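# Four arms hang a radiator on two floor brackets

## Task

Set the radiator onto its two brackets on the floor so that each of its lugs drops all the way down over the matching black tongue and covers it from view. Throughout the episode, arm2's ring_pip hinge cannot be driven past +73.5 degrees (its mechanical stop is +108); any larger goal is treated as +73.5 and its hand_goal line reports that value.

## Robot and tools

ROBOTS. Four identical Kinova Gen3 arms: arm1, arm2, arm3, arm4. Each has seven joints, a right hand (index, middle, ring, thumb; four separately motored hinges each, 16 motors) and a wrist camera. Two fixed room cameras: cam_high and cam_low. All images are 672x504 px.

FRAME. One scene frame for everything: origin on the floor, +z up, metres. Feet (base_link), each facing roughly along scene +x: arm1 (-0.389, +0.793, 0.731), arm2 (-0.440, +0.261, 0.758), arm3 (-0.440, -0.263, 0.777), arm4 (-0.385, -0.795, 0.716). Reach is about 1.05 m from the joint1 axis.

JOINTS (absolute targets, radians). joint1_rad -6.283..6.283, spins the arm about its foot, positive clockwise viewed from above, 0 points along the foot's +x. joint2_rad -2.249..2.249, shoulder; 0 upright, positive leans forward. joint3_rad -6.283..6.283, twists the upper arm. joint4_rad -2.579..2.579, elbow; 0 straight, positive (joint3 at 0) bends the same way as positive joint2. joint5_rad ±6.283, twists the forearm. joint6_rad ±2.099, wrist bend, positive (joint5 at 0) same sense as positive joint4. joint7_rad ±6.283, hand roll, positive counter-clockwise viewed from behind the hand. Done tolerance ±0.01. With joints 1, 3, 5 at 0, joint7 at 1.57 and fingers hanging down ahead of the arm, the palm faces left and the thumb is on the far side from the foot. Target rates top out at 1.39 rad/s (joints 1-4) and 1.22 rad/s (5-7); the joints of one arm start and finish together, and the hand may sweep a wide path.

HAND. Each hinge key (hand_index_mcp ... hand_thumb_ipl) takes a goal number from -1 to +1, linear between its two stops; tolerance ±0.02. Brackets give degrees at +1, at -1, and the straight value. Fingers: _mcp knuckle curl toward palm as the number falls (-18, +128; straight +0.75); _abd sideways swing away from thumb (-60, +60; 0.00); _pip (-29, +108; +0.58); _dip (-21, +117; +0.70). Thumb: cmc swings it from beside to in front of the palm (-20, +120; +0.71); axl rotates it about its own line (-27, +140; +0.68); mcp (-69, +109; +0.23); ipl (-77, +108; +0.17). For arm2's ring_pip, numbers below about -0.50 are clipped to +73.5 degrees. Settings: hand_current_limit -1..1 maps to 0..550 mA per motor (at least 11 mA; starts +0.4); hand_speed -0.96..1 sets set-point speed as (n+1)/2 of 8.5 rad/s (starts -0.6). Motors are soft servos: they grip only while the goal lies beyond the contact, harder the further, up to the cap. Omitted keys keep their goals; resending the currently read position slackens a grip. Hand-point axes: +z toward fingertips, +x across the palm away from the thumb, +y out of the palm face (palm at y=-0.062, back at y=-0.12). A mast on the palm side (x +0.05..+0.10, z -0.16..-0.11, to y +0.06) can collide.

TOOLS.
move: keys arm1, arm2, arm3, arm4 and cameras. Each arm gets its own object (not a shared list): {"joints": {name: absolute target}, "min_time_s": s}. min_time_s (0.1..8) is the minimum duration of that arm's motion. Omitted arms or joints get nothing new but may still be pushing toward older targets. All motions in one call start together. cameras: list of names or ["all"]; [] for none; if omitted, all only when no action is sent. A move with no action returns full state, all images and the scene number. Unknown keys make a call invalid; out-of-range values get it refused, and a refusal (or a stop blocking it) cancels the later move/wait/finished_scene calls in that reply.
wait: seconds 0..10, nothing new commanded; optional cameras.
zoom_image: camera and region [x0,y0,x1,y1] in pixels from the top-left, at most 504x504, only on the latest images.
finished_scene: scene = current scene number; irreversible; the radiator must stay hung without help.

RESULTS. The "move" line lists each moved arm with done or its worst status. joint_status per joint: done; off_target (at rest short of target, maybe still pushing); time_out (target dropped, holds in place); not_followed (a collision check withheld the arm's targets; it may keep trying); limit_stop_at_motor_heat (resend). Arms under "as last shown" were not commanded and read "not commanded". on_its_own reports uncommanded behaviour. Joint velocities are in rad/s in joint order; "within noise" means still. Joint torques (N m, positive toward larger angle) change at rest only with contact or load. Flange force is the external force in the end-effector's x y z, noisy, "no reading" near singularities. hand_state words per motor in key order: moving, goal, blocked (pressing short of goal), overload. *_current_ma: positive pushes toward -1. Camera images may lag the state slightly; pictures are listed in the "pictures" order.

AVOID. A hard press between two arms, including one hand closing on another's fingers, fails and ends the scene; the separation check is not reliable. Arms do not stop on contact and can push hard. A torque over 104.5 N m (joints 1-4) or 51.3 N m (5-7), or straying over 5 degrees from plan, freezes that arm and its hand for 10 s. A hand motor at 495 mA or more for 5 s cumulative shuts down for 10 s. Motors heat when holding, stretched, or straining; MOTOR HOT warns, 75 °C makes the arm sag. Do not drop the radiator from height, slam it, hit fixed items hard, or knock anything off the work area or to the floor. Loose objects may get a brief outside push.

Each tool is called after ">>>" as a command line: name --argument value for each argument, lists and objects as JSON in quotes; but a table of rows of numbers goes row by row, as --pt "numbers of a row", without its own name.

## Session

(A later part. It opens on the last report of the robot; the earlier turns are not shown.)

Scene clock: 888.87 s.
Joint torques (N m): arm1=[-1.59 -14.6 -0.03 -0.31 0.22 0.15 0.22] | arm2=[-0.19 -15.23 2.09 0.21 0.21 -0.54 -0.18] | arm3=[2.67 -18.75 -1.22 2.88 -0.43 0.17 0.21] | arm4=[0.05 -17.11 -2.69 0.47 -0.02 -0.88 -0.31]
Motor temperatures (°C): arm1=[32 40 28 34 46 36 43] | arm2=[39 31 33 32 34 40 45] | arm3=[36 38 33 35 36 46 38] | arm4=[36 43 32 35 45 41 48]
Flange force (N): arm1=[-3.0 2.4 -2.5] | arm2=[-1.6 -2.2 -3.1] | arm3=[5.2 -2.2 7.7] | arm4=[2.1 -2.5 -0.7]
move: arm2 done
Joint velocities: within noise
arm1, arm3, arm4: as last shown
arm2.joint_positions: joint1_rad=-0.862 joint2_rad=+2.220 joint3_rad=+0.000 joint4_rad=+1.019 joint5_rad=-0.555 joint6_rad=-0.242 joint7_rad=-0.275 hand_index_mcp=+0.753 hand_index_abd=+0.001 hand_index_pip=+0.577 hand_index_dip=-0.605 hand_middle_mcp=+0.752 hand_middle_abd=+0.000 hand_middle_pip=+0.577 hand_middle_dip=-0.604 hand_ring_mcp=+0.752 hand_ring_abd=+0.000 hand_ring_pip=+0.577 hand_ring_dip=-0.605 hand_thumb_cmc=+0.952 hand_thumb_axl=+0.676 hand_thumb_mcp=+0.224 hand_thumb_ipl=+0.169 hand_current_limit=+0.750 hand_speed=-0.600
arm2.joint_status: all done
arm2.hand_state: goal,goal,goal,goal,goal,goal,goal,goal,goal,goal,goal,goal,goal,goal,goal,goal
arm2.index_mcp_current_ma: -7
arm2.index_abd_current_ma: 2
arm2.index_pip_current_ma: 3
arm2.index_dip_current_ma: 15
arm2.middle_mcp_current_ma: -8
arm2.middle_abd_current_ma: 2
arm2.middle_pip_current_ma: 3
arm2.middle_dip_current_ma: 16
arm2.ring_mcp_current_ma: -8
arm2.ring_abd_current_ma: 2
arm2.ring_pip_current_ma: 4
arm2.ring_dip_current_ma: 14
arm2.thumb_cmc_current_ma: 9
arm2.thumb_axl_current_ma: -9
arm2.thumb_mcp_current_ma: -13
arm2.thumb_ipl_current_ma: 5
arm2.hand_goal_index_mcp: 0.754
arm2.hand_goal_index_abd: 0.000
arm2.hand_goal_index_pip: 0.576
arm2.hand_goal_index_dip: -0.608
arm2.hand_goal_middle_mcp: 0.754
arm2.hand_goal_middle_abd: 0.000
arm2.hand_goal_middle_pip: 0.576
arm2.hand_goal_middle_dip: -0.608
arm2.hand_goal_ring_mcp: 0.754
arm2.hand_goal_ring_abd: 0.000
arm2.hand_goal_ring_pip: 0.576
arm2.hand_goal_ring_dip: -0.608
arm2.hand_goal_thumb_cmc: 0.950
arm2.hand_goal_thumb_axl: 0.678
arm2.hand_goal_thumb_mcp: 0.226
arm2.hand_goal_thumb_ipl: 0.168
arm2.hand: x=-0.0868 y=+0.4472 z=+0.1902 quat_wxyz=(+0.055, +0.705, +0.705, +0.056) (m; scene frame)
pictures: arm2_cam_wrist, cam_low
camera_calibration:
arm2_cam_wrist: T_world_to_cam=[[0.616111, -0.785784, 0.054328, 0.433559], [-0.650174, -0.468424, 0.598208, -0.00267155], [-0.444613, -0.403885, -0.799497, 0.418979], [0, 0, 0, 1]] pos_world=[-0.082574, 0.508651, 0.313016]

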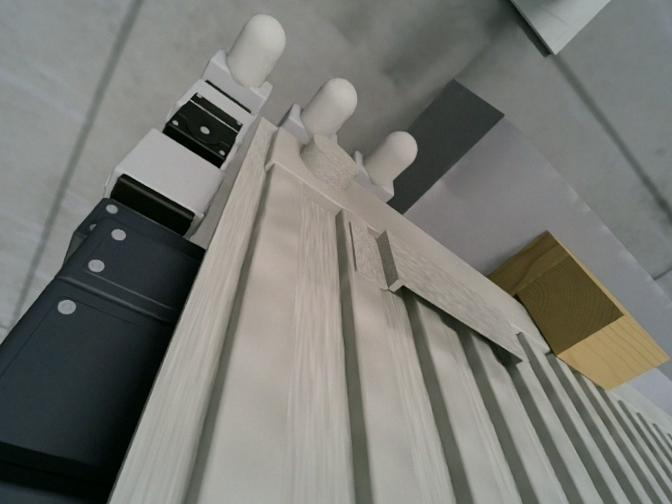

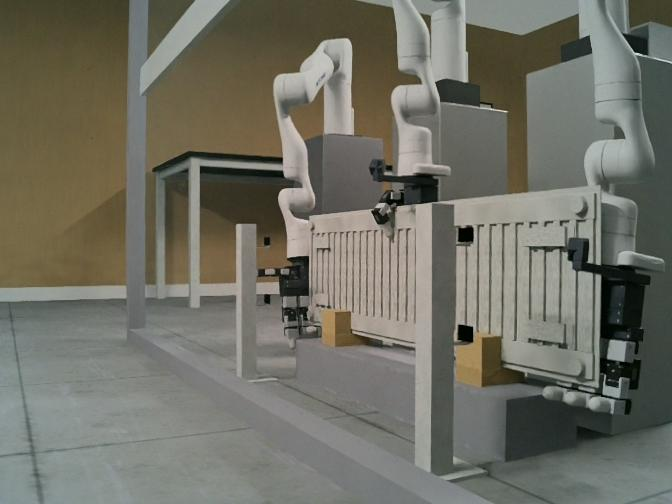

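>>> move --arm2 '{"joints": {"joint1_rad": -0.8627, "joint2_rad": 2.1406, "joint4_rad": 1.1605, "joint5_rad": -0.447, "joint6_rad": -0.2965, "joint7_rad": -0.3875}, "min_time_s": 4}' --arm3 '{"joints": {"joint1_rad": -0.7125, "joint2_rad": 1.7261, "joint4_rad": 1.6338, "joint6_rad": -0.2183, "joint7_rad": -0.7805}, "min_time_s": 4}' --arm4 '{"joints": {"joint1_rad": -0.8109, "joint2_rad": 2.0003, "joint4_rad": 1.2895, "joint5_rad": 0.381, "joint6_rad": -0.2936, "joint7_rad": 0.4019}, "min_time_s": 4}' --cameras '["arm2_cam_wrist", "arm3_cam_wrist", "arm4_cam_wrist", "cam_low", "cam_high"]'

Scene clock: 900.57 s.
Joint torques (N m): arm1=[-1.51 -14.6 0.01 -0.23 0.24 0.09 0.28] | arm2=[-1.46 -30.27 1.99 -1.34 0.3 -2.7 -0.2] | arm3=[2.07 -16.7 -2.7 4.42 -0.51 0.9 -0.03] | arm4=[2.67 -24.92 0.75 2.79 -0.34 -0.68 -0.33]
Motor temperatures (°C): arm1=[32 40 28 34 46 36 43] | arm2=[39 32 33 32 34 40 45] | arm3=[36 38 33 35 36 46 38] | arm4=[36 43 32 35 45 41 48]
Flange force (N): arm1=[-2.5 2.5 -2.6] | arm2=[-6.3 -8.1 29.8] | arm3=[5.1 1.4 6.0] | arm4=[4.3 0.6 27.0]
move: arm2 done; arm3 done; arm4 done
Joint velocities: within noise
arm1: as last shown
arm2.joint_positions: joint1_rad=-0.863 joint2_rad=+2.141 joint3_rad=+0.000 joint4_rad=+1.160 joint5_rad=-0.447 joint6_rad=-0.296 joint7_rad=-0.388 hand_index_mcp=+0.782 hand_index_abd=+0.004 hand_index_pip=+0.603 hand_index_dip=-0.564 hand_middle_mcp=+0.783 hand_middle_abd=+0.004 hand_middle_pip=+0.602 hand_middle_dip=-0.561 hand_ring_mcp=+0.752 hand_ring_abd=+0.000 hand_ring_pip=+0.577 hand_ring_dip=-0.605 hand_thumb_cmc=+0.952 hand_thumb_axl=+0.676 hand_thumb_mcp=+0.224 hand_thumb_ipl=+0.169 hand_current_limit=+0.750 hand_speed=-0.600
arm2.joint_status: all done
arm2.hand_state: blocked,goal,blocked,blocked,blocked,goal,blocked,blocked,goal,goal,goal,goal,goal,goal,goal,goal
arm2.index_mcp_current_ma: 141
arm2.index_abd_current_ma: 17
arm2.index_pip_current_ma: 129
arm2.index_dip_current_ma: 213
arm2.middle_mcp_current_ma: 146
arm2.middle_abd_current_ma: 17
arm2.middle_pip_current_ma: 125
arm2.middle_dip_current_ma: 228
arm2.ring_mcp_current_ma: -8
arm2.ring_abd_current_ma: 2
arm2.ring_pip_current_ma: 4
arm2.ring_dip_current_ma: 14
arm2.thumb_cmc_current_ma: 9
arm2.thumb_axl_current_ma: -9
arm2.thumb_mcp_current_ma: -13
arm2.thumb_ipl_current_ma: 5
arm2.hand_goal_index_mcp: 0.754
arm2.hand_goal_index_abd: 0.000
arm2.hand_goal_index_pip: 0.576
arm2.hand_goal_index_dip: -0.608
arm2.hand_goal_middle_mcp: 0.754
arm2.hand_goal_middle_abd: 0.000
arm2.hand_goal_middle_pip: 0.576
arm2.hand_goal_middle_dip: -0.608
arm2.hand_goal_ring_mcp: 0.754
arm2.hand_goal_ring_abd: 0.000
arm2.hand_goal_ring_pip: 0.576
arm2.hand_goal_ring_dip: -0.608
arm2.hand_goal_thumb_cmc: 0.950
arm2.hand_goal_thumb_axl: 0.678
arm2.hand_goal_thumb_mcp: 0.226
arm2.hand_goal_thumb_ipl: 0.168
arm2.hand: x=-0.0869 y=+0.4470 z=+0.2201 quat_wxyz=(+0.055, +0.705, +0.705, +0.056) (m; scene frame)
arm3.joint_positions: joint1_rad=-0.712 joint2_rad=+1.726 joint3_rad=+0.000 joint4_rad=+1.634 joint5_rad=+0.000 joint6_rad=-0.218 joint7_rad=-0.781 hand_index_mcp=+0.753 hand_index_abd=+0.000 hand_index_pip=+0.577 hand_index_dip=+0.696 hand_middle_mcp=+0.753 hand_middle_abd=+0.000 hand_middle_pip=+0.577 hand_middle_dip=+0.696 hand_ring_mcp=+0.753 hand_ring_abd=+0.000 hand_ring_pip=+0.577 hand_ring_dip=+0.696 hand_thumb_cmc=-0.569 hand_thumb_axl=+0.682 hand_thumb_mcp=-0.380 hand_thumb_ipl=-0.570 hand_current_limit=+0.100 hand_speed=-0.700
arm3.joint_status: all done
arm3.hand_state: goal,goal,goal,goal,goal,goal,goal,goal,goal,goal,goal,goal,goal,goal,blocked,blocked
arm3.index_mcp_current_ma: 0
arm3.index_abd_current_ma: 0
arm3.index_pip_current_ma: 0
arm3.index_dip_current_ma: 0
arm3.middle_mcp_current_ma: -1
arm3.middle_abd_current_ma: 0
arm3.middle_pip_current_ma: 0
arm3.middle_dip_current_ma: 0
arm3.ring_mcp_current_ma: 0
arm3.ring_abd_current_ma: 0
arm3.ring_pip_current_ma: 0
arm3.ring_dip_current_ma: 0
arm3.thumb_cmc_current_ma: 1
arm3.thumb_axl_current_ma: 5
arm3.thumb_mcp_current_ma: 260
arm3.thumb_ipl_current_ma: 170
arm3.hand_goal_index_mcp: 0.754
arm3.hand_goal_index_abd: 0.000
arm3.hand_goal_index_pip: 0.576
arm3.hand_goal_index_dip: 0.696
arm3.hand_goal_middle_mcp: 0.754
arm3.hand_goal_middle_abd: 0.000
arm3.hand_goal_middle_pip: 0.576
arm3.hand_goal_middle_dip: 0.696
arm3.hand_goal_ring_mcp: 0.754
arm3.hand_goal_ring_abd: 0.000
arm3.hand_goal_ring_pip: 0.576
arm3.hand_goal_ring_dip: 0.696
arm3.hand_goal_thumb_cmc: -0.570
arm3.hand_goal_thumb_axl: 0.678
arm3.hand_goal_thumb_mcp: -0.450
arm3.hand_goal_thumb_ipl: -0.620
arm3.hand: x=-0.0851 y=-0.0593 z=+0.3924 quat_wxyz=(+0.005, +0.707, +0.707, +0.004) (m; scene frame)
arm4.joint_positions: joint1_rad=-0.811 joint2_rad=+2.000 joint3_rad=+0.000 joint4_rad=+1.289 joint5_rad=+0.381 joint6_rad=-0.294 joint7_rad=+0.402 hand_index_mcp=+0.753 hand_index_abd=+0.000 hand_index_pip=+0.577 hand_index_dip=+0.696 hand_middle_mcp=+0.799 hand_middle_abd=+0.016 hand_middle_pip=+0.624 hand_middle_dip=-0.533 hand_ring_mcp=+0.753 hand_ring_abd=+0.000 hand_ring_pip=+0.577 hand_ring_dip=+0.696 hand_thumb_cmc=+0.714 hand_thumb_axl=+0.677 hand_thumb_mcp=+0.224 hand_thumb_ipl=+0.168 hand_current_limit=+0.750 hand_speed=-0.600
arm4.joint_status: all done
arm4.hand_state: goal,goal,goal,goal,blocked,goal,blocked,blocked,goal,goal,goal,goal,goal,goal,goal,goal
arm4.index_mcp_current_ma: -1
arm4.index_abd_current_ma: 0
arm4.index_pip_current_ma: 1
arm4.index_dip_current_ma: 0
arm4.middle_mcp_current_ma: 135
arm4.middle_abd_current_ma: 27
arm4.middle_pip_current_ma: 136
arm4.middle_dip_current_ma: 242
arm4.ring_mcp_current_ma: -1
arm4.ring_abd_current_ma: 0
arm4.ring_pip_current_ma: 1
arm4.ring_dip_current_ma: 0
arm4.thumb_cmc_current_ma: 0
arm4.thumb_axl_current_ma: -1
arm4.thumb_mcp_current_ma: -4
arm4.thumb_ipl_current_ma: 0
arm4.hand_goal_index_mcp: 0.754
arm4.hand_goal_index_abd: 0.000
arm4.hand_goal_index_pip: 0.576
arm4.hand_goal_index_dip: 0.696
arm4.hand_goal_middle_mcp: 0.754
arm4.hand_goal_middle_abd: 0.000
arm4.hand_goal_middle_pip: 0.576
arm4.hand_goal_middle_dip: -0.608
arm4.hand_goal_ring_mcp: 0.754
arm4.hand_goal_ring_abd: 0.000
arm4.hand_goal_ring_pip: 0.576
arm4.hand_goal_ring_dip: 0.696
arm4.hand_goal_thumb_cmc: 0.714
arm4.hand_goal_thumb_axl: 0.678
arm4.hand_goal_thumb_mcp: 0.226
arm4.hand_goal_thumb_ipl: 0.168
arm4.hand: x=-0.1116 y=-0.4428 z=+0.2252 quat_wxyz=(+0.000, +0.000, +0.997, +0.078) (m; scene frame)
pictures: arm2_cam_wrist, arm3_cam_wrist, arm4_cam_wrist, cam_high, cam_low
camera_calibration:
arm2_cam_wrist: T_world_to_cam=[[0.616318, -0.785621, 0.0543338, 0.431709], [-0.649978, -0.468525, 0.598342, -0.0206304], [-0.444613, -0.404085, -0.799397, 0.44287], [0, 0, 0, 1]] pos_world=[-0.0825741, 0.508451, 0.342916]
arm3_cam_wrist: T_world_to_cam=[[0.616132, -0.784159, 0.0740016, 0.0043851], [-0.592173, -0.399228, 0.699963, -0.394303], [-0.519338, -0.475091, -0.710335, 0.337457], [0, 0, 0, 1]] pos_world=[-0.060943, 0.00634458, 0.515381]
arm4_cam_wrist: T_world_to_cam=[[0.779287, 0.624671, 0.0499804, 0.392159], [0.454679, -0.618496, 0.640881, -0.413424], [0.431253, -0.476705, -0.766011, 0.135901], [0, 0, 0, 1]] pos_world=[-0.176237, -0.435887, 0.349457]

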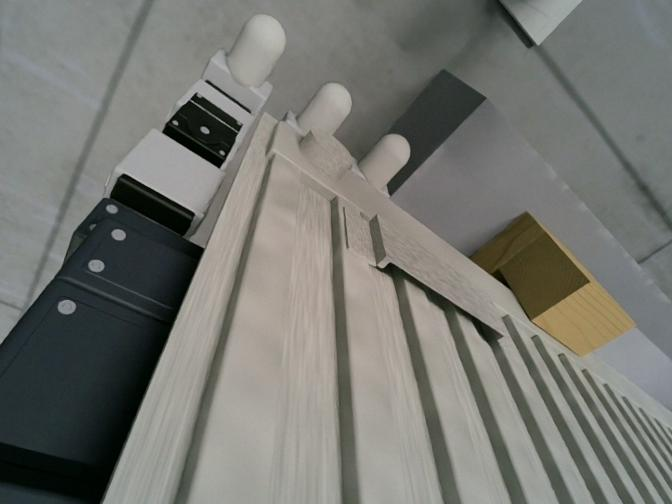

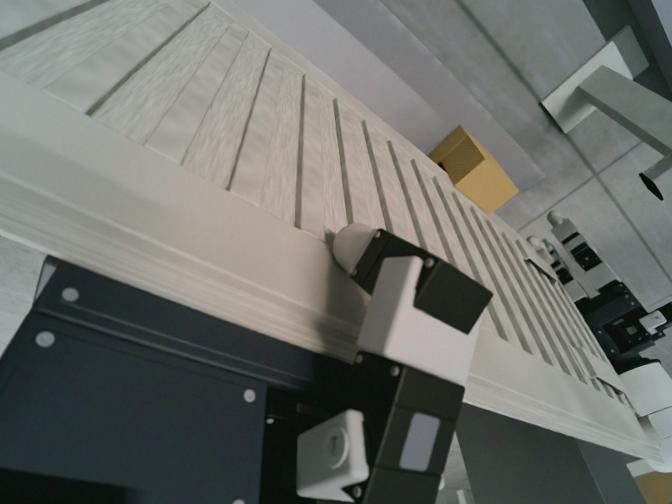

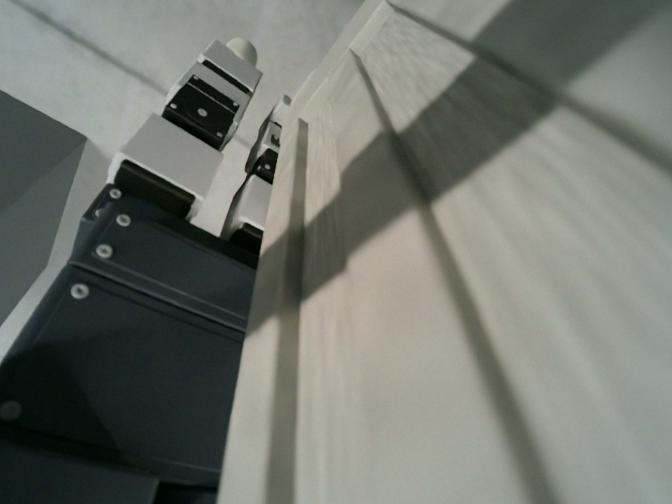

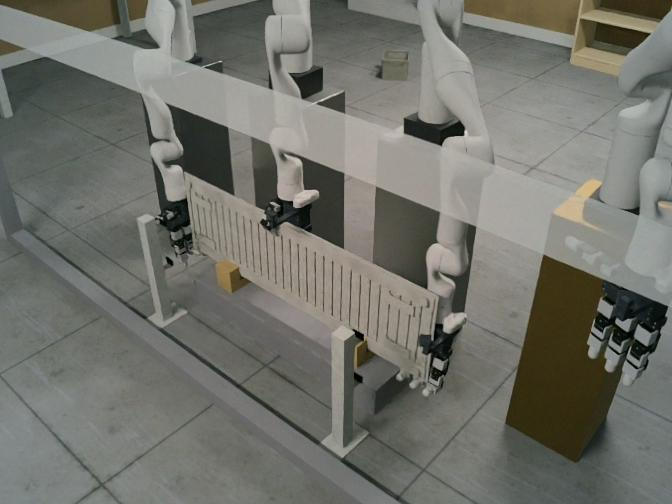

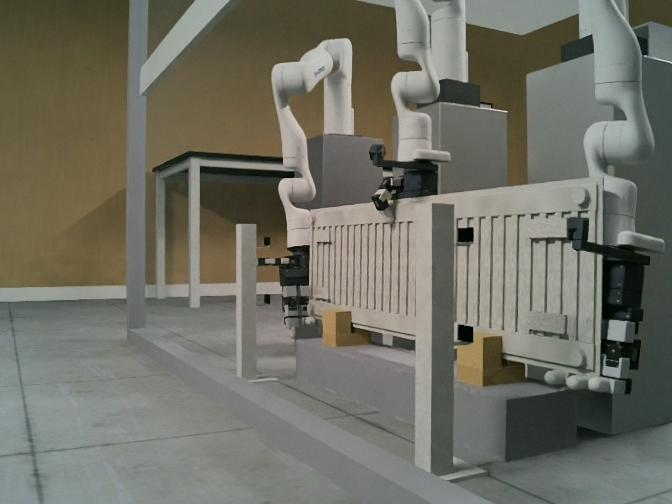

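>>> move --arm2 '{"joints": {"joint1_rad": -0.8648, "joint2_rad": 2.0187, "joint4_rad": 1.364, "joint5_rad": -0.3563, "joint6_rad": -0.3715, "joint7_rad": -0.4856}, "min_time_s": 4}' --arm3 '{"joints": {"joint1_rad": -0.7114, "joint2_rad": 1.6094, "joint4_rad": 1.7644, "joint6_rad": -0.2322, "joint7_rad": -0.7794}, "min_time_s": 4}' --arm4 '{"joints": {"joint1_rad": -0.8112, "joint2_rad": 1.8808, "joint4_rad": 1.4692, "joint5_rad": 0.3191, "joint6_rad": -0.3501, "joint7_rad": 0.4673}, "min_time_s": 4}' --cameras '["arm2_cam_wrist", "arm3_cam_wrist", "cam_low", "cam_high"]'

Scene clock: 912.33 s.
Joint torques (N m): arm1=[-1.53 -14.5 0.01 -0.26 0.18 0.1 0.25] | arm2=[-1.5 -31.22 2.13 0.05 0.31 -2.77 -0.19] | arm3=[1.92 -15.73 -3.19 4.67 -0.43 1.08 -0.05] | arm4=[2.82 -25.89 1.2 3.65 -0.38 -0.78 -0.31]
Motor temperatures (°C): arm1=[32 40 28 34 46 36 43] | arm2=[39 32 33 32 34 40 45] | arm3=[36 38 33 35 36 46 38] | arm4=[36 43 32 35 45 41 48]
Flange force (N): arm1=[-2.7 2.5 -2.9] | arm2=[-6.0 -8.7 31.5] | arm3=[5.0 2.2 3.2] | arm4=[4.2 0.8 28.3]
move: arm2 done; arm3 done; arm4 done
Joint velocities: within noise
arm1: as last shown
arm2.joint_positions: joint1_rad=-0.865 joint2_rad=+2.019 joint3_rad=+0.000 joint4_rad=+1.364 joint5_rad=-0.356 joint6_rad=-0.372 joint7_rad=-0.486 hand_index_mcp=+0.784 hand_index_abd=+0.005 hand_index_pip=+0.604 hand_index_dip=-0.564 hand_middle_mcp=+0.785 hand_middle_abd=+0.005 hand_middle_pip=+0.604 hand_middle_dip=-0.560 hand_ring_mcp=+0.752 hand_ring_abd=+0.000 hand_ring_pip=+0.577 hand_ring_dip=-0.605 hand_thumb_cmc=+0.952 hand_thumb_axl=+0.676 hand_thumb_mcp=+0.224 hand_thumb_ipl=+0.169 hand_current_limit=+0.750 hand_speed=-0.600
arm2.joint_status: all done
arm2.hand_state: blocked,goal,blocked,blocked,blocked,goal,blocked,blocked,goal,goal,goal,goal,goal,goal,goal,goal
arm2.index_mcp_current_ma: 154
arm2.index_abd_current_ma: 20
arm2.index_pip_current_ma: 134
arm2.index_dip_current_ma: 215
arm2.middle_mcp_current_ma: 158
arm2.middle_abd_current_ma: 21
arm2.middle_pip_current_ma: 134
arm2.middle_dip_current_ma: 234
arm2.ring_mcp_current_ma: -8
arm2.ring_abd_current_ma: 2
arm2.ring_pip_current_ma: 4
arm2.ring_dip_current_ma: 14
arm2.thumb_cmc_current_ma: 9
arm2.thumb_axl_current_ma: -9
arm2.thumb_mcp_current_ma: -13
arm2.thumb_ipl_current_ma: 5
arm2.hand_goal_index_mcp: 0.754
arm2.hand_goal_index_abd: 0.000
arm2.hand_goal_index_pip: 0.576
arm2.hand_goal_index_dip: -0.608
arm2.hand_goal_middle_mcp: 0.754
arm2.hand_goal_middle_abd: 0.000
arm2.hand_goal_middle_pip: 0.576
arm2.hand_goal_middle_dip: -0.608
arm2.hand_goal_ring_mcp: 0.754
arm2.hand_goal_ring_abd: 0.000
arm2.hand_goal_ring_pip: 0.576
arm2.hand_goal_ring_dip: -0.608
arm2.hand_goal_thumb_cmc: 0.950
arm2.hand_goal_thumb_axl: 0.678
arm2.hand_goal_thumb_mcp: 0.226
arm2.hand_goal_thumb_ipl: 0.168
arm2.hand: x=-0.0869 y=+0.4470 z=+0.2700 quat_wxyz=(+0.055, +0.705, +0.705, +0.056) (m; scene frame)
arm3.joint_positions: joint1_rad=-0.711 joint2_rad=+1.609 joint3_rad=+0.000 joint4_rad=+1.764 joint5_rad=+0.000 joint6_rad=-0.232 joint7_rad=-0.779 hand_index_mcp=+0.753 hand_index_abd=+0.000 hand_index_pip=+0.577 hand_index_dip=+0.696 hand_middle_mcp=+0.753 hand_middle_abd=+0.000 hand_middle_pip=+0.577 hand_middle_dip=+0.696 hand_ring_mcp=+0.753 hand_ring_abd=+0.000 hand_ring_pip=+0.577 hand_ring_dip=+0.696 hand_thumb_cmc=-0.569 hand_thumb_axl=+0.681 hand_thumb_mcp=-0.380 hand_thumb_ipl=-0.570 hand_current_limit=+0.100 hand_speed=-0.700
arm3.joint_status: all done
arm3.hand_state: goal,goal,goal,goal,goal,goal,goal,goal,goal,goal,goal,goal,goal,goal,blocked,blocked
arm3.index_mcp_current_ma: 0
arm3.index_abd_current_ma: 0
arm3.index_pip_current_ma: 0
arm3.index_dip_current_ma: 0
arm3.middle_mcp_current_ma: -1
arm3.middle_abd_current_ma: 0
arm3.middle_pip_current_ma: 0
arm3.middle_dip_current_ma: 0
arm3.ring_mcp_current_ma: 0
arm3.ring_abd_current_ma: 0
arm3.ring_pip_current_ma: 0
arm3.ring_dip_current_ma: 0
arm3.thumb_cmc_current_ma: 1
arm3.thumb_axl_current_ma: 3
arm3.thumb_mcp_current_ma: 260
arm3.thumb_ipl_current_ma: 170
arm3.hand_goal_index_mcp: 0.754
arm3.hand_goal_index_abd: 0.000
arm3.hand_goal_index_pip: 0.576
arm3.hand_goal_index_dip: 0.696
arm3.hand_goal_middle_mcp: 0.754
arm3.hand_goal_middle_abd: 0.000
arm3.hand_goal_middle_pip: 0.576
arm3.hand_goal_middle_dip: 0.696
arm3.hand_goal_ring_mcp: 0.754
arm3.hand_goal_ring_abd: 0.000
arm3.hand_goal_ring_pip: 0.576
arm3.hand_goal_ring_dip: 0.696
arm3.hand_goal_thumb_cmc: -0.570
arm3.hand_goal_thumb_axl: 0.678
arm3.hand_goal_thumb_mcp: -0.450
arm3.hand_goal_thumb_ipl: -0.620
arm3.hand: x=-0.0851 y=-0.0592 z=+0.4422 quat_wxyz=(+0.005, +0.707, +0.707, +0.004) (m; scene frame)
arm4.joint_positions: joint1_rad=-0.811 joint2_rad=+1.881 joint3_rad=+0.000 joint4_rad=+1.469 joint5_rad=+0.319 joint6_rad=-0.350 joint7_rad=+0.467 hand_index_mcp=+0.753 hand_index_abd=+0.000 hand_index_pip=+0.577 hand_index_dip=+0.696 hand_middle_mcp=+0.799 hand_middle_abd=+0.012 hand_middle_pip=+0.624 hand_middle_dip=-0.530 hand_ring_mcp=+0.753 hand_ring_abd=+0.000 hand_ring_pip=+0.577 hand_ring_dip=+0.696 hand_thumb_cmc=+0.714 hand_thumb_axl=+0.677 hand_thumb_mcp=+0.224 hand_thumb_ipl=+0.168 hand_current_limit=+0.750 hand_speed=-0.600
arm4.joint_status: all done
arm4.hand_state: goal,goal,goal,goal,blocked,goal,blocked,blocked,goal,goal,goal,goal,goal,goal,goal,goal
arm4.index_mcp_current_ma: -1
arm4.index_abd_current_ma: 0
arm4.index_pip_current_ma: 1
arm4.index_dip_current_ma: 0
arm4.middle_mcp_current_ma: 135
arm4.middle_abd_current_ma: 19
arm4.middle_pip_current_ma: 136
arm4.middle_dip_current_ma: 256
arm4.ring_mcp_current_ma: -1
arm4.ring_abd_current_ma: 0
arm4.ring_pip_current_ma: 1
arm4.ring_dip_current_ma: 0
arm4.thumb_cmc_current_ma: 0
arm4.thumb_axl_current_ma: -1
arm4.thumb_mcp_current_ma: -4
arm4.thumb_ipl_current_ma: 0
arm4.hand_goal_index_mcp: 0.754
arm4.hand_goal_index_abd: 0.000
arm4.hand_goal_index_pip: 0.576
arm4.hand_goal_index_dip: 0.696
arm4.hand_goal_middle_mcp: 0.754
arm4.hand_goal_middle_abd: 0.000
arm4.hand_goal_middle_pip: 0.576
arm4.hand_goal_middle_dip: -0.608
arm4.hand_goal_ring_mcp: 0.754
arm4.hand_goal_ring_abd: 0.000
arm4.hand_goal_ring_pip: 0.576
arm4.hand_goal_ring_dip: 0.696
arm4.hand_goal_thumb_cmc: 0.714
arm4.hand_goal_thumb_axl: 0.678
arm4.hand_goal_thumb_mcp: 0.226
arm4.hand_goal_thumb_ipl: 0.168
arm4.hand: x=-0.1115 y=-0.4426 z=+0.2754 quat_wxyz=(+0.000, +0.000, +0.997, +0.078) (m; scene frame)
pictures: arm2_cam_wrist, arm3_cam_wrist, cam_high, cam_low
camera_calibration:
arm2_cam_wrist: T_world_to_cam=[[0.616332, -0.785598, 0.0544968, 0.428986], [-0.650007, -0.468447, 0.598371, -0.0506062], [-0.44455, -0.404219, -0.799364, 0.482775], [0, 0, 0, 1]] pos_world=[-0.0826741, 0.508451, 0.392816]
arm3_cam_wrist: T_world_to_cam=[[0.616132, -0.784159, 0.0740016, 0.000856651], [-0.592173, -0.399228, 0.699963, -0.429081], [-0.519338, -0.475091, -0.710335, 0.372927], [0, 0, 0, 1]] pos_world=[-0.060943, 0.00654458, 0.565181]

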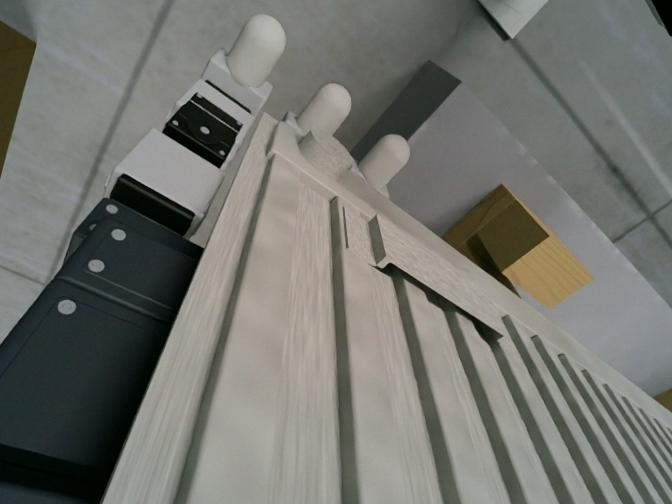

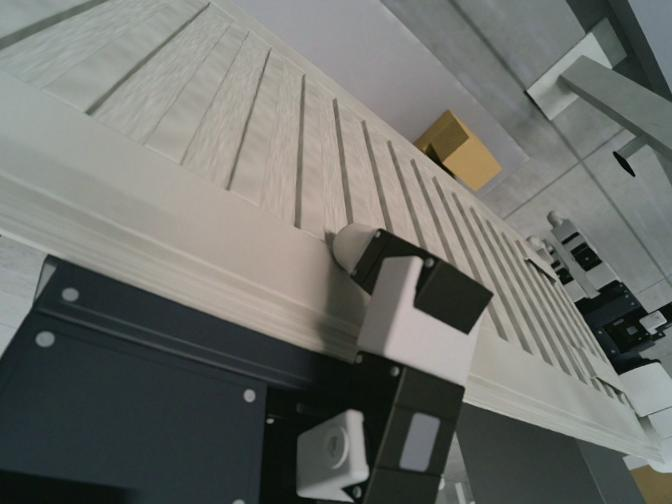

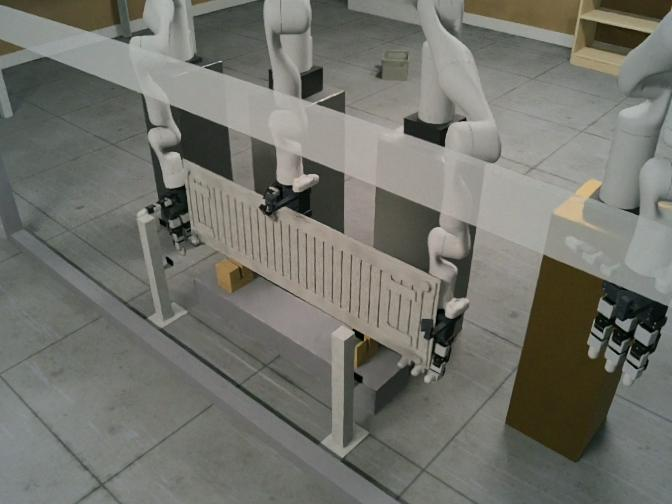

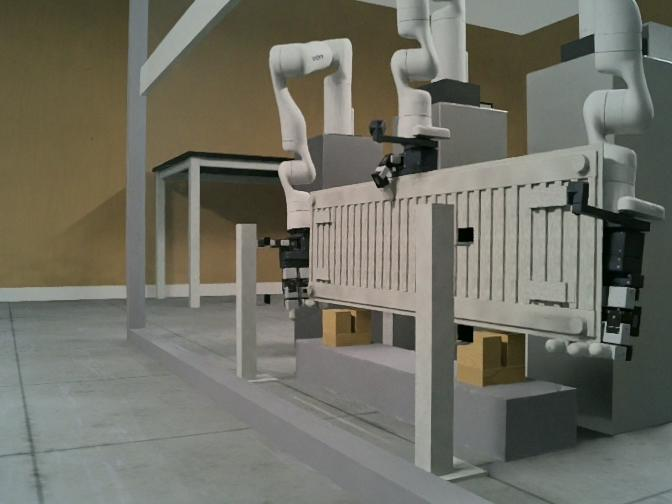

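>>> zoom_image --camera "cam_low" --region '[430, 280, 620, 400]'

>>> zoom_image --camera "cam_low" --region '[240, 220, 400, 360]'

>>> zoom_image --camera "cam_high" --region '[140, 160, 460, 420]'

Scaled by 2.653.

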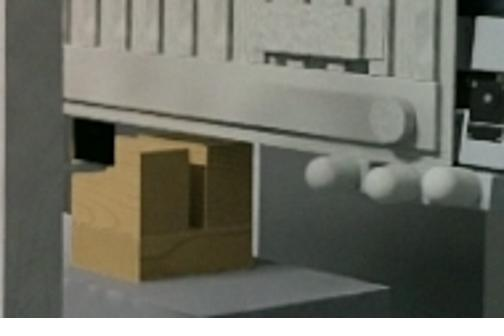

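Scaled by 3.150.

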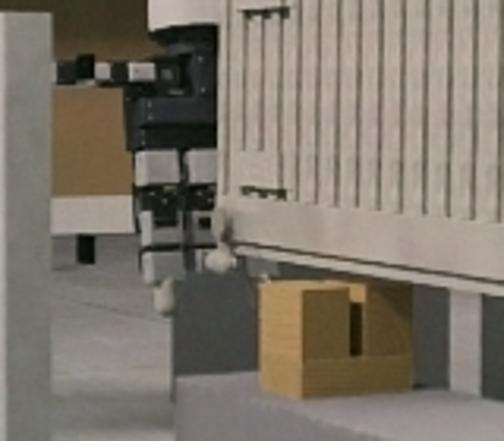

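Scaled by 1.575.

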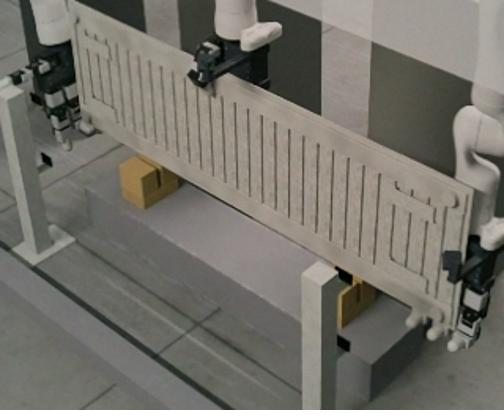

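>>> zoom_image --camera "cam_low" --region '[540, 120, 640, 200]'

>>> zoom_image --camera "cam_low" --region '[280, 160, 380, 320]'

Scaled by 5.040.

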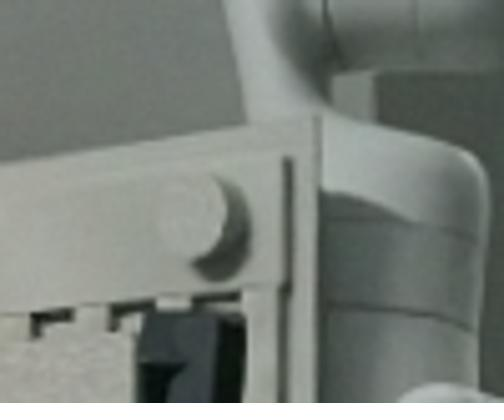

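Scaled by 3.150.

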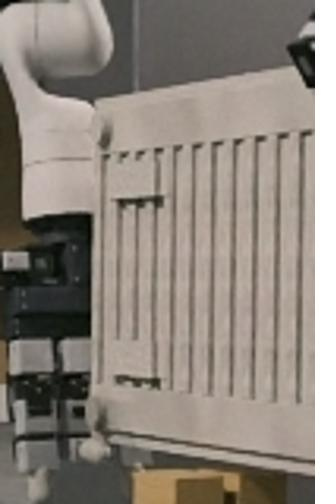

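>>> move --arm2 '{"joints": {"joint1_rad": -0.7117, "joint2_rad": 1.9743, "joint4_rad": 1.3048, "joint5_rad": -0.3957, "joint6_rad": -0.2856, "joint7_rad": -0.2851}, "min_time_s": 5}' --arm3 '{"joints": {"joint1_rad": -0.5775, "joint2_rad": 1.5591, "joint4_rad": 1.6851, "joint6_rad": -0.1026, "joint7_rad": -0.6455}, "min_time_s": 5}' --arm4 '{"joints": {"joint1_rad": -0.6735, "joint2_rad": 1.83, "joint4_rad": 1.4113, "joint5_rad": 0.5404, "joint6_rad": -0.2427, "joint7_rad": 0.378}, "min_time_s": 5}' --cameras '["arm2_cam_wrist", "arm3_cam_wrist", "cam_low", "cam_high"]'

Scene clock: 1018.73 s.
Joint torques (N m): arm1=[-1.52 -14.56 0.05 -0.32 0.22 0.11 0.26] | arm2=[-2.2 -33.2 0.84 -2.32 0.58 -2.76 -0.19] | arm3=[2.32 -17.92 -2.13 4.1 -0.59 1.19 -0.03] | arm4=[3.23 -27.9 1.13 1.81 -0.34 -0.64 -0.34]
Motor temperatures (°C): arm1=[32 40 28 34 46 36 43] | arm2=[39 37 33 32 34 40 45] | arm3=[36 39 33 35 36 46 38] | arm4=[36 46 32 35 45 41 48]
Flange force (N): arm1=[-2.8 2.3 -2.8] | arm2=[-7.2 -8.2 29.2] | arm3=[6.7 2.7 6.8] | arm4=[5.7 0.9 26.9]
move: arm2 done; arm3 done; arm4 done
Joint velocities: within noise
arm1: as last shown
arm2.joint_positions: joint1_rad=-0.712 joint2_rad=+1.974 joint3_rad=+0.000 joint4_rad=+1.305 joint5_rad=-0.396 joint6_rad=-0.286 joint7_rad=-0.285 hand_index_mcp=+0.789 hand_index_abd=+0.010 hand_index_pip=+0.605 hand_index_dip=-0.564 hand_middle_mcp=+0.789 hand_middle_abd=+0.010 hand_middle_pip=+0.606 hand_middle_dip=-0.553 hand_ring_mcp=+0.752 hand_ring_abd=+0.000 hand_ring_pip=+0.577 hand_ring_dip=-0.605 hand_thumb_cmc=+0.952 hand_thumb_axl=+0.676 hand_thumb_mcp=+0.224 hand_thumb_ipl=+0.169 hand_current_limit=+0.750 hand_speed=-0.600
arm2.joint_status: all done
arm2.hand_state: blocked,goal,blocked,blocked,blocked,goal,blocked,blocked,goal,goal,goal,goal,goal,goal,goal,goal
arm2.index_mcp_current_ma: 179
arm2.index_abd_current_ma: 40
arm2.index_pip_current_ma: 137
arm2.index_dip_current_ma: 215
arm2.middle_mcp_current_ma: 180
arm2.middle_abd_current_ma: 40
arm2.middle_pip_current_ma: 145
arm2.middle_dip_current_ma: 266
arm2.ring_mcp_current_ma: -8
arm2.ring_abd_current_ma: 2
arm2.ring_pip_current_ma: 4
arm2.ring_dip_current_ma: 14
arm2.thumb_cmc_current_ma: 9
arm2.thumb_axl_current_ma: -9
arm2.thumb_mcp_current_ma: -13
arm2.thumb_ipl_current_ma: 5
arm2.hand_goal_index_mcp: 0.754
arm2.hand_goal_index_abd: 0.000
arm2.hand_goal_index_pip: 0.576
arm2.hand_goal_index_dip: -0.608
arm2.hand_goal_middle_mcp: 0.754
arm2.hand_goal_middle_abd: 0.000
arm2.hand_goal_middle_pip: 0.576
arm2.hand_goal_middle_dip: -0.608
arm2.hand_goal_ring_mcp: 0.754
arm2.hand_goal_ring_abd: 0.000
arm2.hand_goal_ring_pip: 0.576
arm2.hand_goal_ring_dip: -0.608
arm2.hand_goal_thumb_cmc: 0.950
arm2.hand_goal_thumb_axl: 0.678
arm2.hand_goal_thumb_mcp: 0.226
arm2.hand_goal_thumb_ipl: 0.168
arm2.hand: x=-0.0268 y=+0.4352 z=+0.2802 quat_wxyz=(+0.055, +0.705, +0.705, +0.056) (m; scene frame)
arm3.joint_positions: joint1_rad=-0.578 joint2_rad=+1.559 joint3_rad=+0.000 joint4_rad=+1.685 joint5_rad=+0.000 joint6_rad=-0.103 joint7_rad=-0.645 hand_index_mcp=+0.755 hand_index_abd=+0.000 hand_index_pip=+0.577 hand_index_dip=+0.696 hand_middle_mcp=+0.753 hand_middle_abd=+0.000 hand_middle_pip=+0.577 hand_middle_dip=+0.696 hand_ring_mcp=+0.755 hand_ring_abd=+0.000 hand_ring_pip=+0.577 hand_ring_dip=+0.696 hand_thumb_cmc=-0.570 hand_thumb_axl=+0.671 hand_thumb_mcp=-0.380 hand_thumb_ipl=-0.571 hand_current_limit=+0.100 hand_speed=-0.700
arm3.joint_status: all done
arm3.hand_state: goal,goal,goal,goal,goal,goal,goal,goal,goal,goal,goal,goal,goal,goal,blocked,blocked
arm3.index_mcp_current_ma: 1
arm3.index_abd_current_ma: 0
arm3.index_pip_current_ma: 0
arm3.index_dip_current_ma: 0
arm3.middle_mcp_current_ma: -1
arm3.middle_abd_current_ma: 0
arm3.middle_pip_current_ma: 0
arm3.middle_dip_current_ma: 0
arm3.ring_mcp_current_ma: 1
arm3.ring_abd_current_ma: 0
arm3.ring_pip_current_ma: 0
arm3.ring_dip_current_ma: 0
arm3.thumb_cmc_current_ma: 0
arm3.thumb_axl_current_ma: -9
arm3.thumb_mcp_current_ma: 260
arm3.thumb_ipl_current_ma: 168
arm3.hand_goal_index_mcp: 0.754
arm3.hand_goal_index_abd: 0.000
arm3.hand_goal_index_pip: 0.576
arm3.hand_goal_index_dip: 0.696
arm3.hand_goal_middle_mcp: 0.754
arm3.hand_goal_middle_abd: 0.000
arm3.hand_goal_middle_pip: 0.576
arm3.hand_goal_middle_dip: 0.696
arm3.hand_goal_ring_mcp: 0.754
arm3.hand_goal_ring_abd: 0.000
arm3.hand_goal_ring_pip: 0.576
arm3.hand_goal_ring_dip: 0.696
arm3.hand_goal_thumb_cmc: -0.570
arm3.hand_goal_thumb_axl: 0.678
arm3.hand_goal_thumb_mcp: -0.450
arm3.hand_goal_thumb_ipl: -0.620
arm3.hand: x=-0.0251 y=-0.0723 z=+0.4573 quat_wxyz=(+0.005, +0.707, +0.707, +0.004) (m; scene frame)
arm4.joint_positions: joint1_rad=-0.673 joint2_rad=+1.830 joint3_rad=+0.000 joint4_rad=+1.411 joint5_rad=+0.540 joint6_rad=-0.243 joint7_rad=+0.378 hand_index_mcp=+0.753 hand_index_abd=+0.000 hand_index_pip=+0.577 hand_index_dip=+0.696 hand_middle_mcp=+0.798 hand_middle_abd=+0.014 hand_middle_pip=+0.625 hand_middle_dip=-0.530 hand_ring_mcp=+0.753 hand_ring_abd=+0.000 hand_ring_pip=+0.577 hand_ring_dip=+0.696 hand_thumb_cmc=+0.714 hand_thumb_axl=+0.677 hand_thumb_mcp=+0.224 hand_thumb_ipl=+0.168 hand_current_limit=+0.750 hand_speed=-0.600
arm4.joint_status: all done
arm4.hand_state: goal,goal,goal,goal,blocked,goal,blocked,blocked,goal,goal,goal,goal,goal,goal,goal,goal
arm4.index_mcp_current_ma: -1
arm4.index_abd_current_ma: 0
arm4.index_pip_current_ma: 1
arm4.index_dip_current_ma: 0
arm4.middle_mcp_current_ma: 134
arm4.middle_abd_current_ma: 23
arm4.middle_pip_current_ma: 141
arm4.middle_dip_current_ma: 257
arm4.ring_mcp_current_ma: -1
arm4.ring_abd_current_ma: 0
arm4.ring_pip_current_ma: 1
arm4.ring_dip_current_ma: 0
arm4.thumb_cmc_current_ma: 0
arm4.thumb_axl_current_ma: -1
arm4.thumb_mcp_current_ma: -4
arm4.thumb_ipl_current_ma: 0
arm4.hand_goal_index_mcp: 0.754
arm4.hand_goal_index_abd: 0.000
arm4.hand_goal_index_pip: 0.576
arm4.hand_goal_index_dip: 0.696
arm4.hand_goal_middle_mcp: 0.754
arm4.hand_goal_middle_abd: 0.000
arm4.hand_goal_middle_pip: 0.576
arm4.hand_goal_middle_dip: -0.608
arm4.hand_goal_ring_mcp: 0.754
arm4.hand_goal_ring_abd: 0.000
arm4.hand_goal_ring_pip: 0.576
arm4.hand_goal_ring_dip: 0.696
arm4.hand_goal_thumb_cmc: 0.714
arm4.hand_goal_thumb_axl: 0.678
arm4.hand_goal_thumb_mcp: 0.226
arm4.hand_goal_thumb_ipl: 0.168
arm4.hand: x=-0.0516 y=-0.4549 z=+0.2902 quat_wxyz=(+0.000, +0.000, +0.997, +0.078) (m; scene frame)
pictures: arm2_cam_wrist, arm3_cam_wrist, cam_high, cam_low
camera_calibration:
arm2_cam_wrist: T_world_to_cam=[[0.616345, -0.785596, 0.0543831, 0.382163], [-0.650007, -0.468551, 0.59829, -0.0230873], [-0.444533, -0.404103, -0.799432, 0.512847], [0, 0, 0, 1]] pos_world=[-0.0225741, 0.496651, 0.403016]
arm3_cam_wrist: T_world_to_cam=[[0.616136, -0.784156, 0.0739969, -0.0475059], [-0.592169, -0.399234, 0.699963, -0.409421], [-0.519338, -0.475091, -0.710335, 0.408661], [0, 0, 0, 1]] pos_world=[-0.000943029, -0.00655545, 0.580381]

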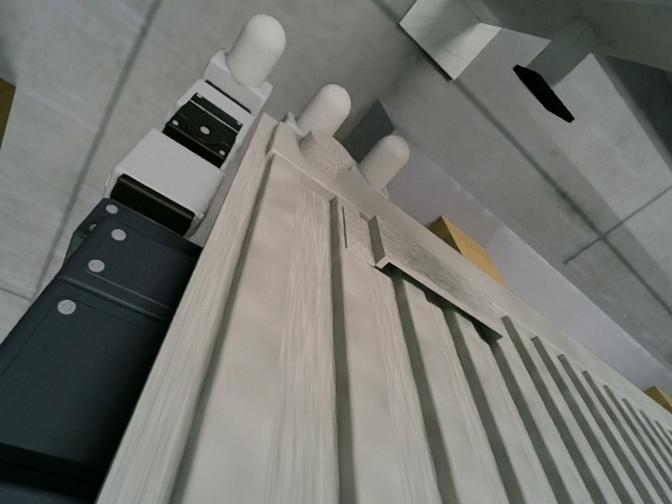

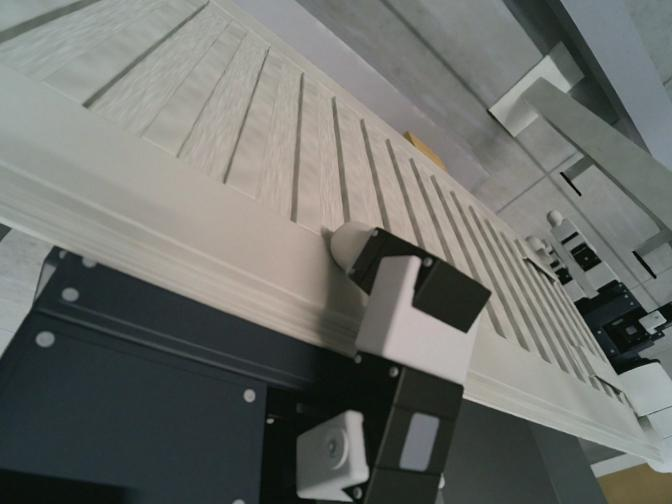

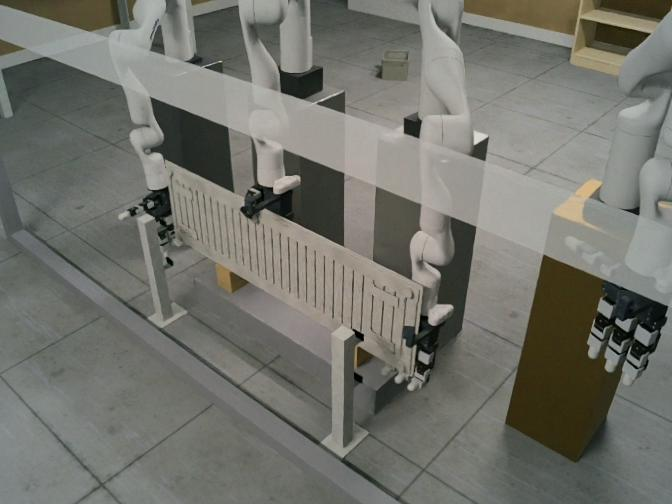

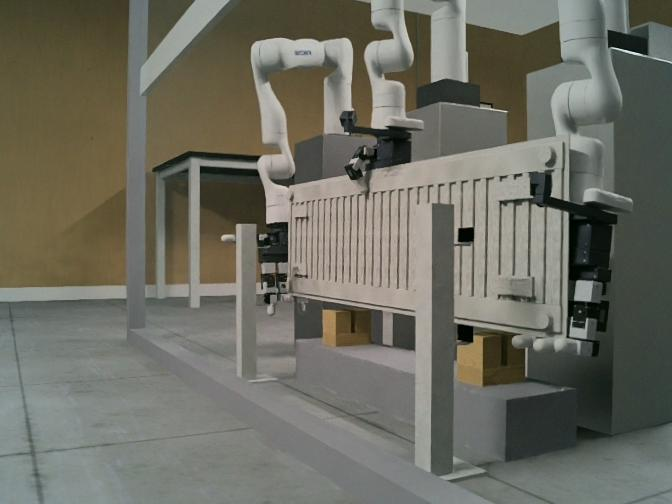

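>>> zoom_image --camera "arm2_cam_wrist" --region '[380, 0, 672, 160]'

>>> zoom_image --camera "arm3_cam_wrist" --region '[480, 80, 672, 300]'

>>> zoom_image --camera "cam_low" --region '[400, 120, 620, 400]'

>>> zoom_image --camera "cam_low" --region '[220, 180, 340, 320]'

Scaled by 1.726.

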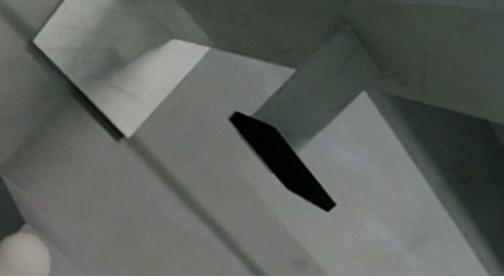

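Scaled by 2.291.

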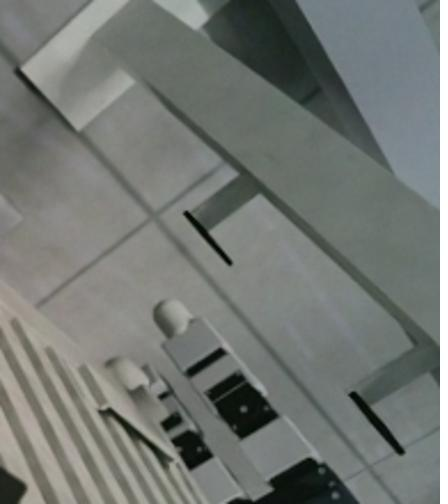

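Scaled by 1.800.

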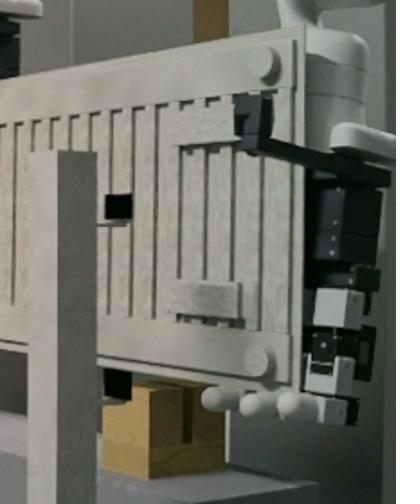

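Scaled by 3.600.

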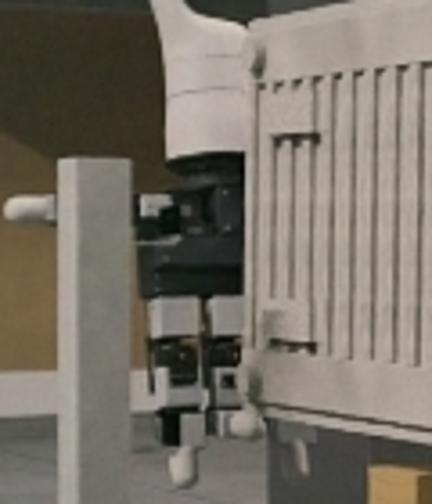

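>>> zoom_image --camera "cam_high" --region '[340, 260, 460, 400]'

>>> zoom_image --camera "cam_high" --region '[120, 150, 240, 290]'

>>> zoom_image --camera "cam_low" --region '[440, 200, 560, 360]'

>>> zoom_image --camera "arm2_cam_wrist" --region '[330, 190, 530, 360]'

Scaled by 3.600.

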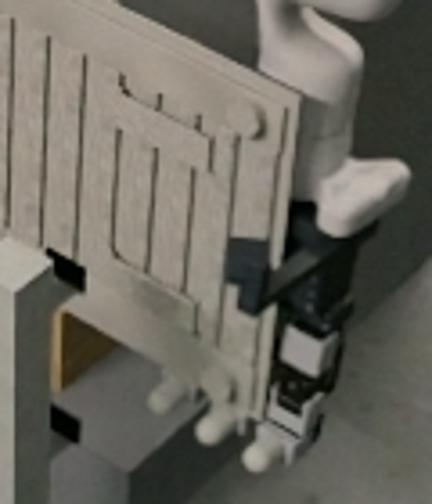

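Scaled by 3.600.

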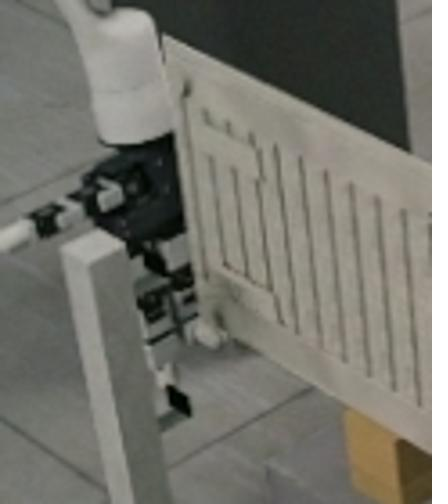

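Scaled by 3.150.

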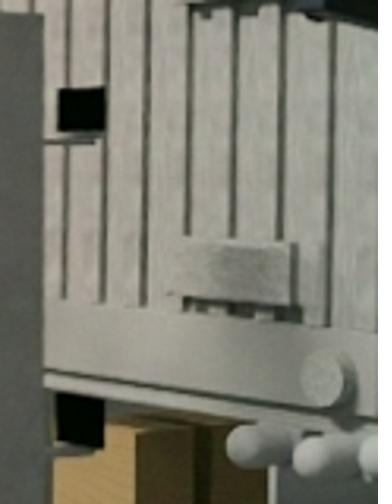

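Scaled by 2.520.

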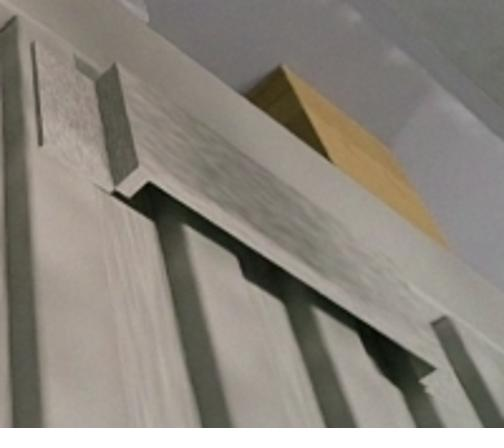

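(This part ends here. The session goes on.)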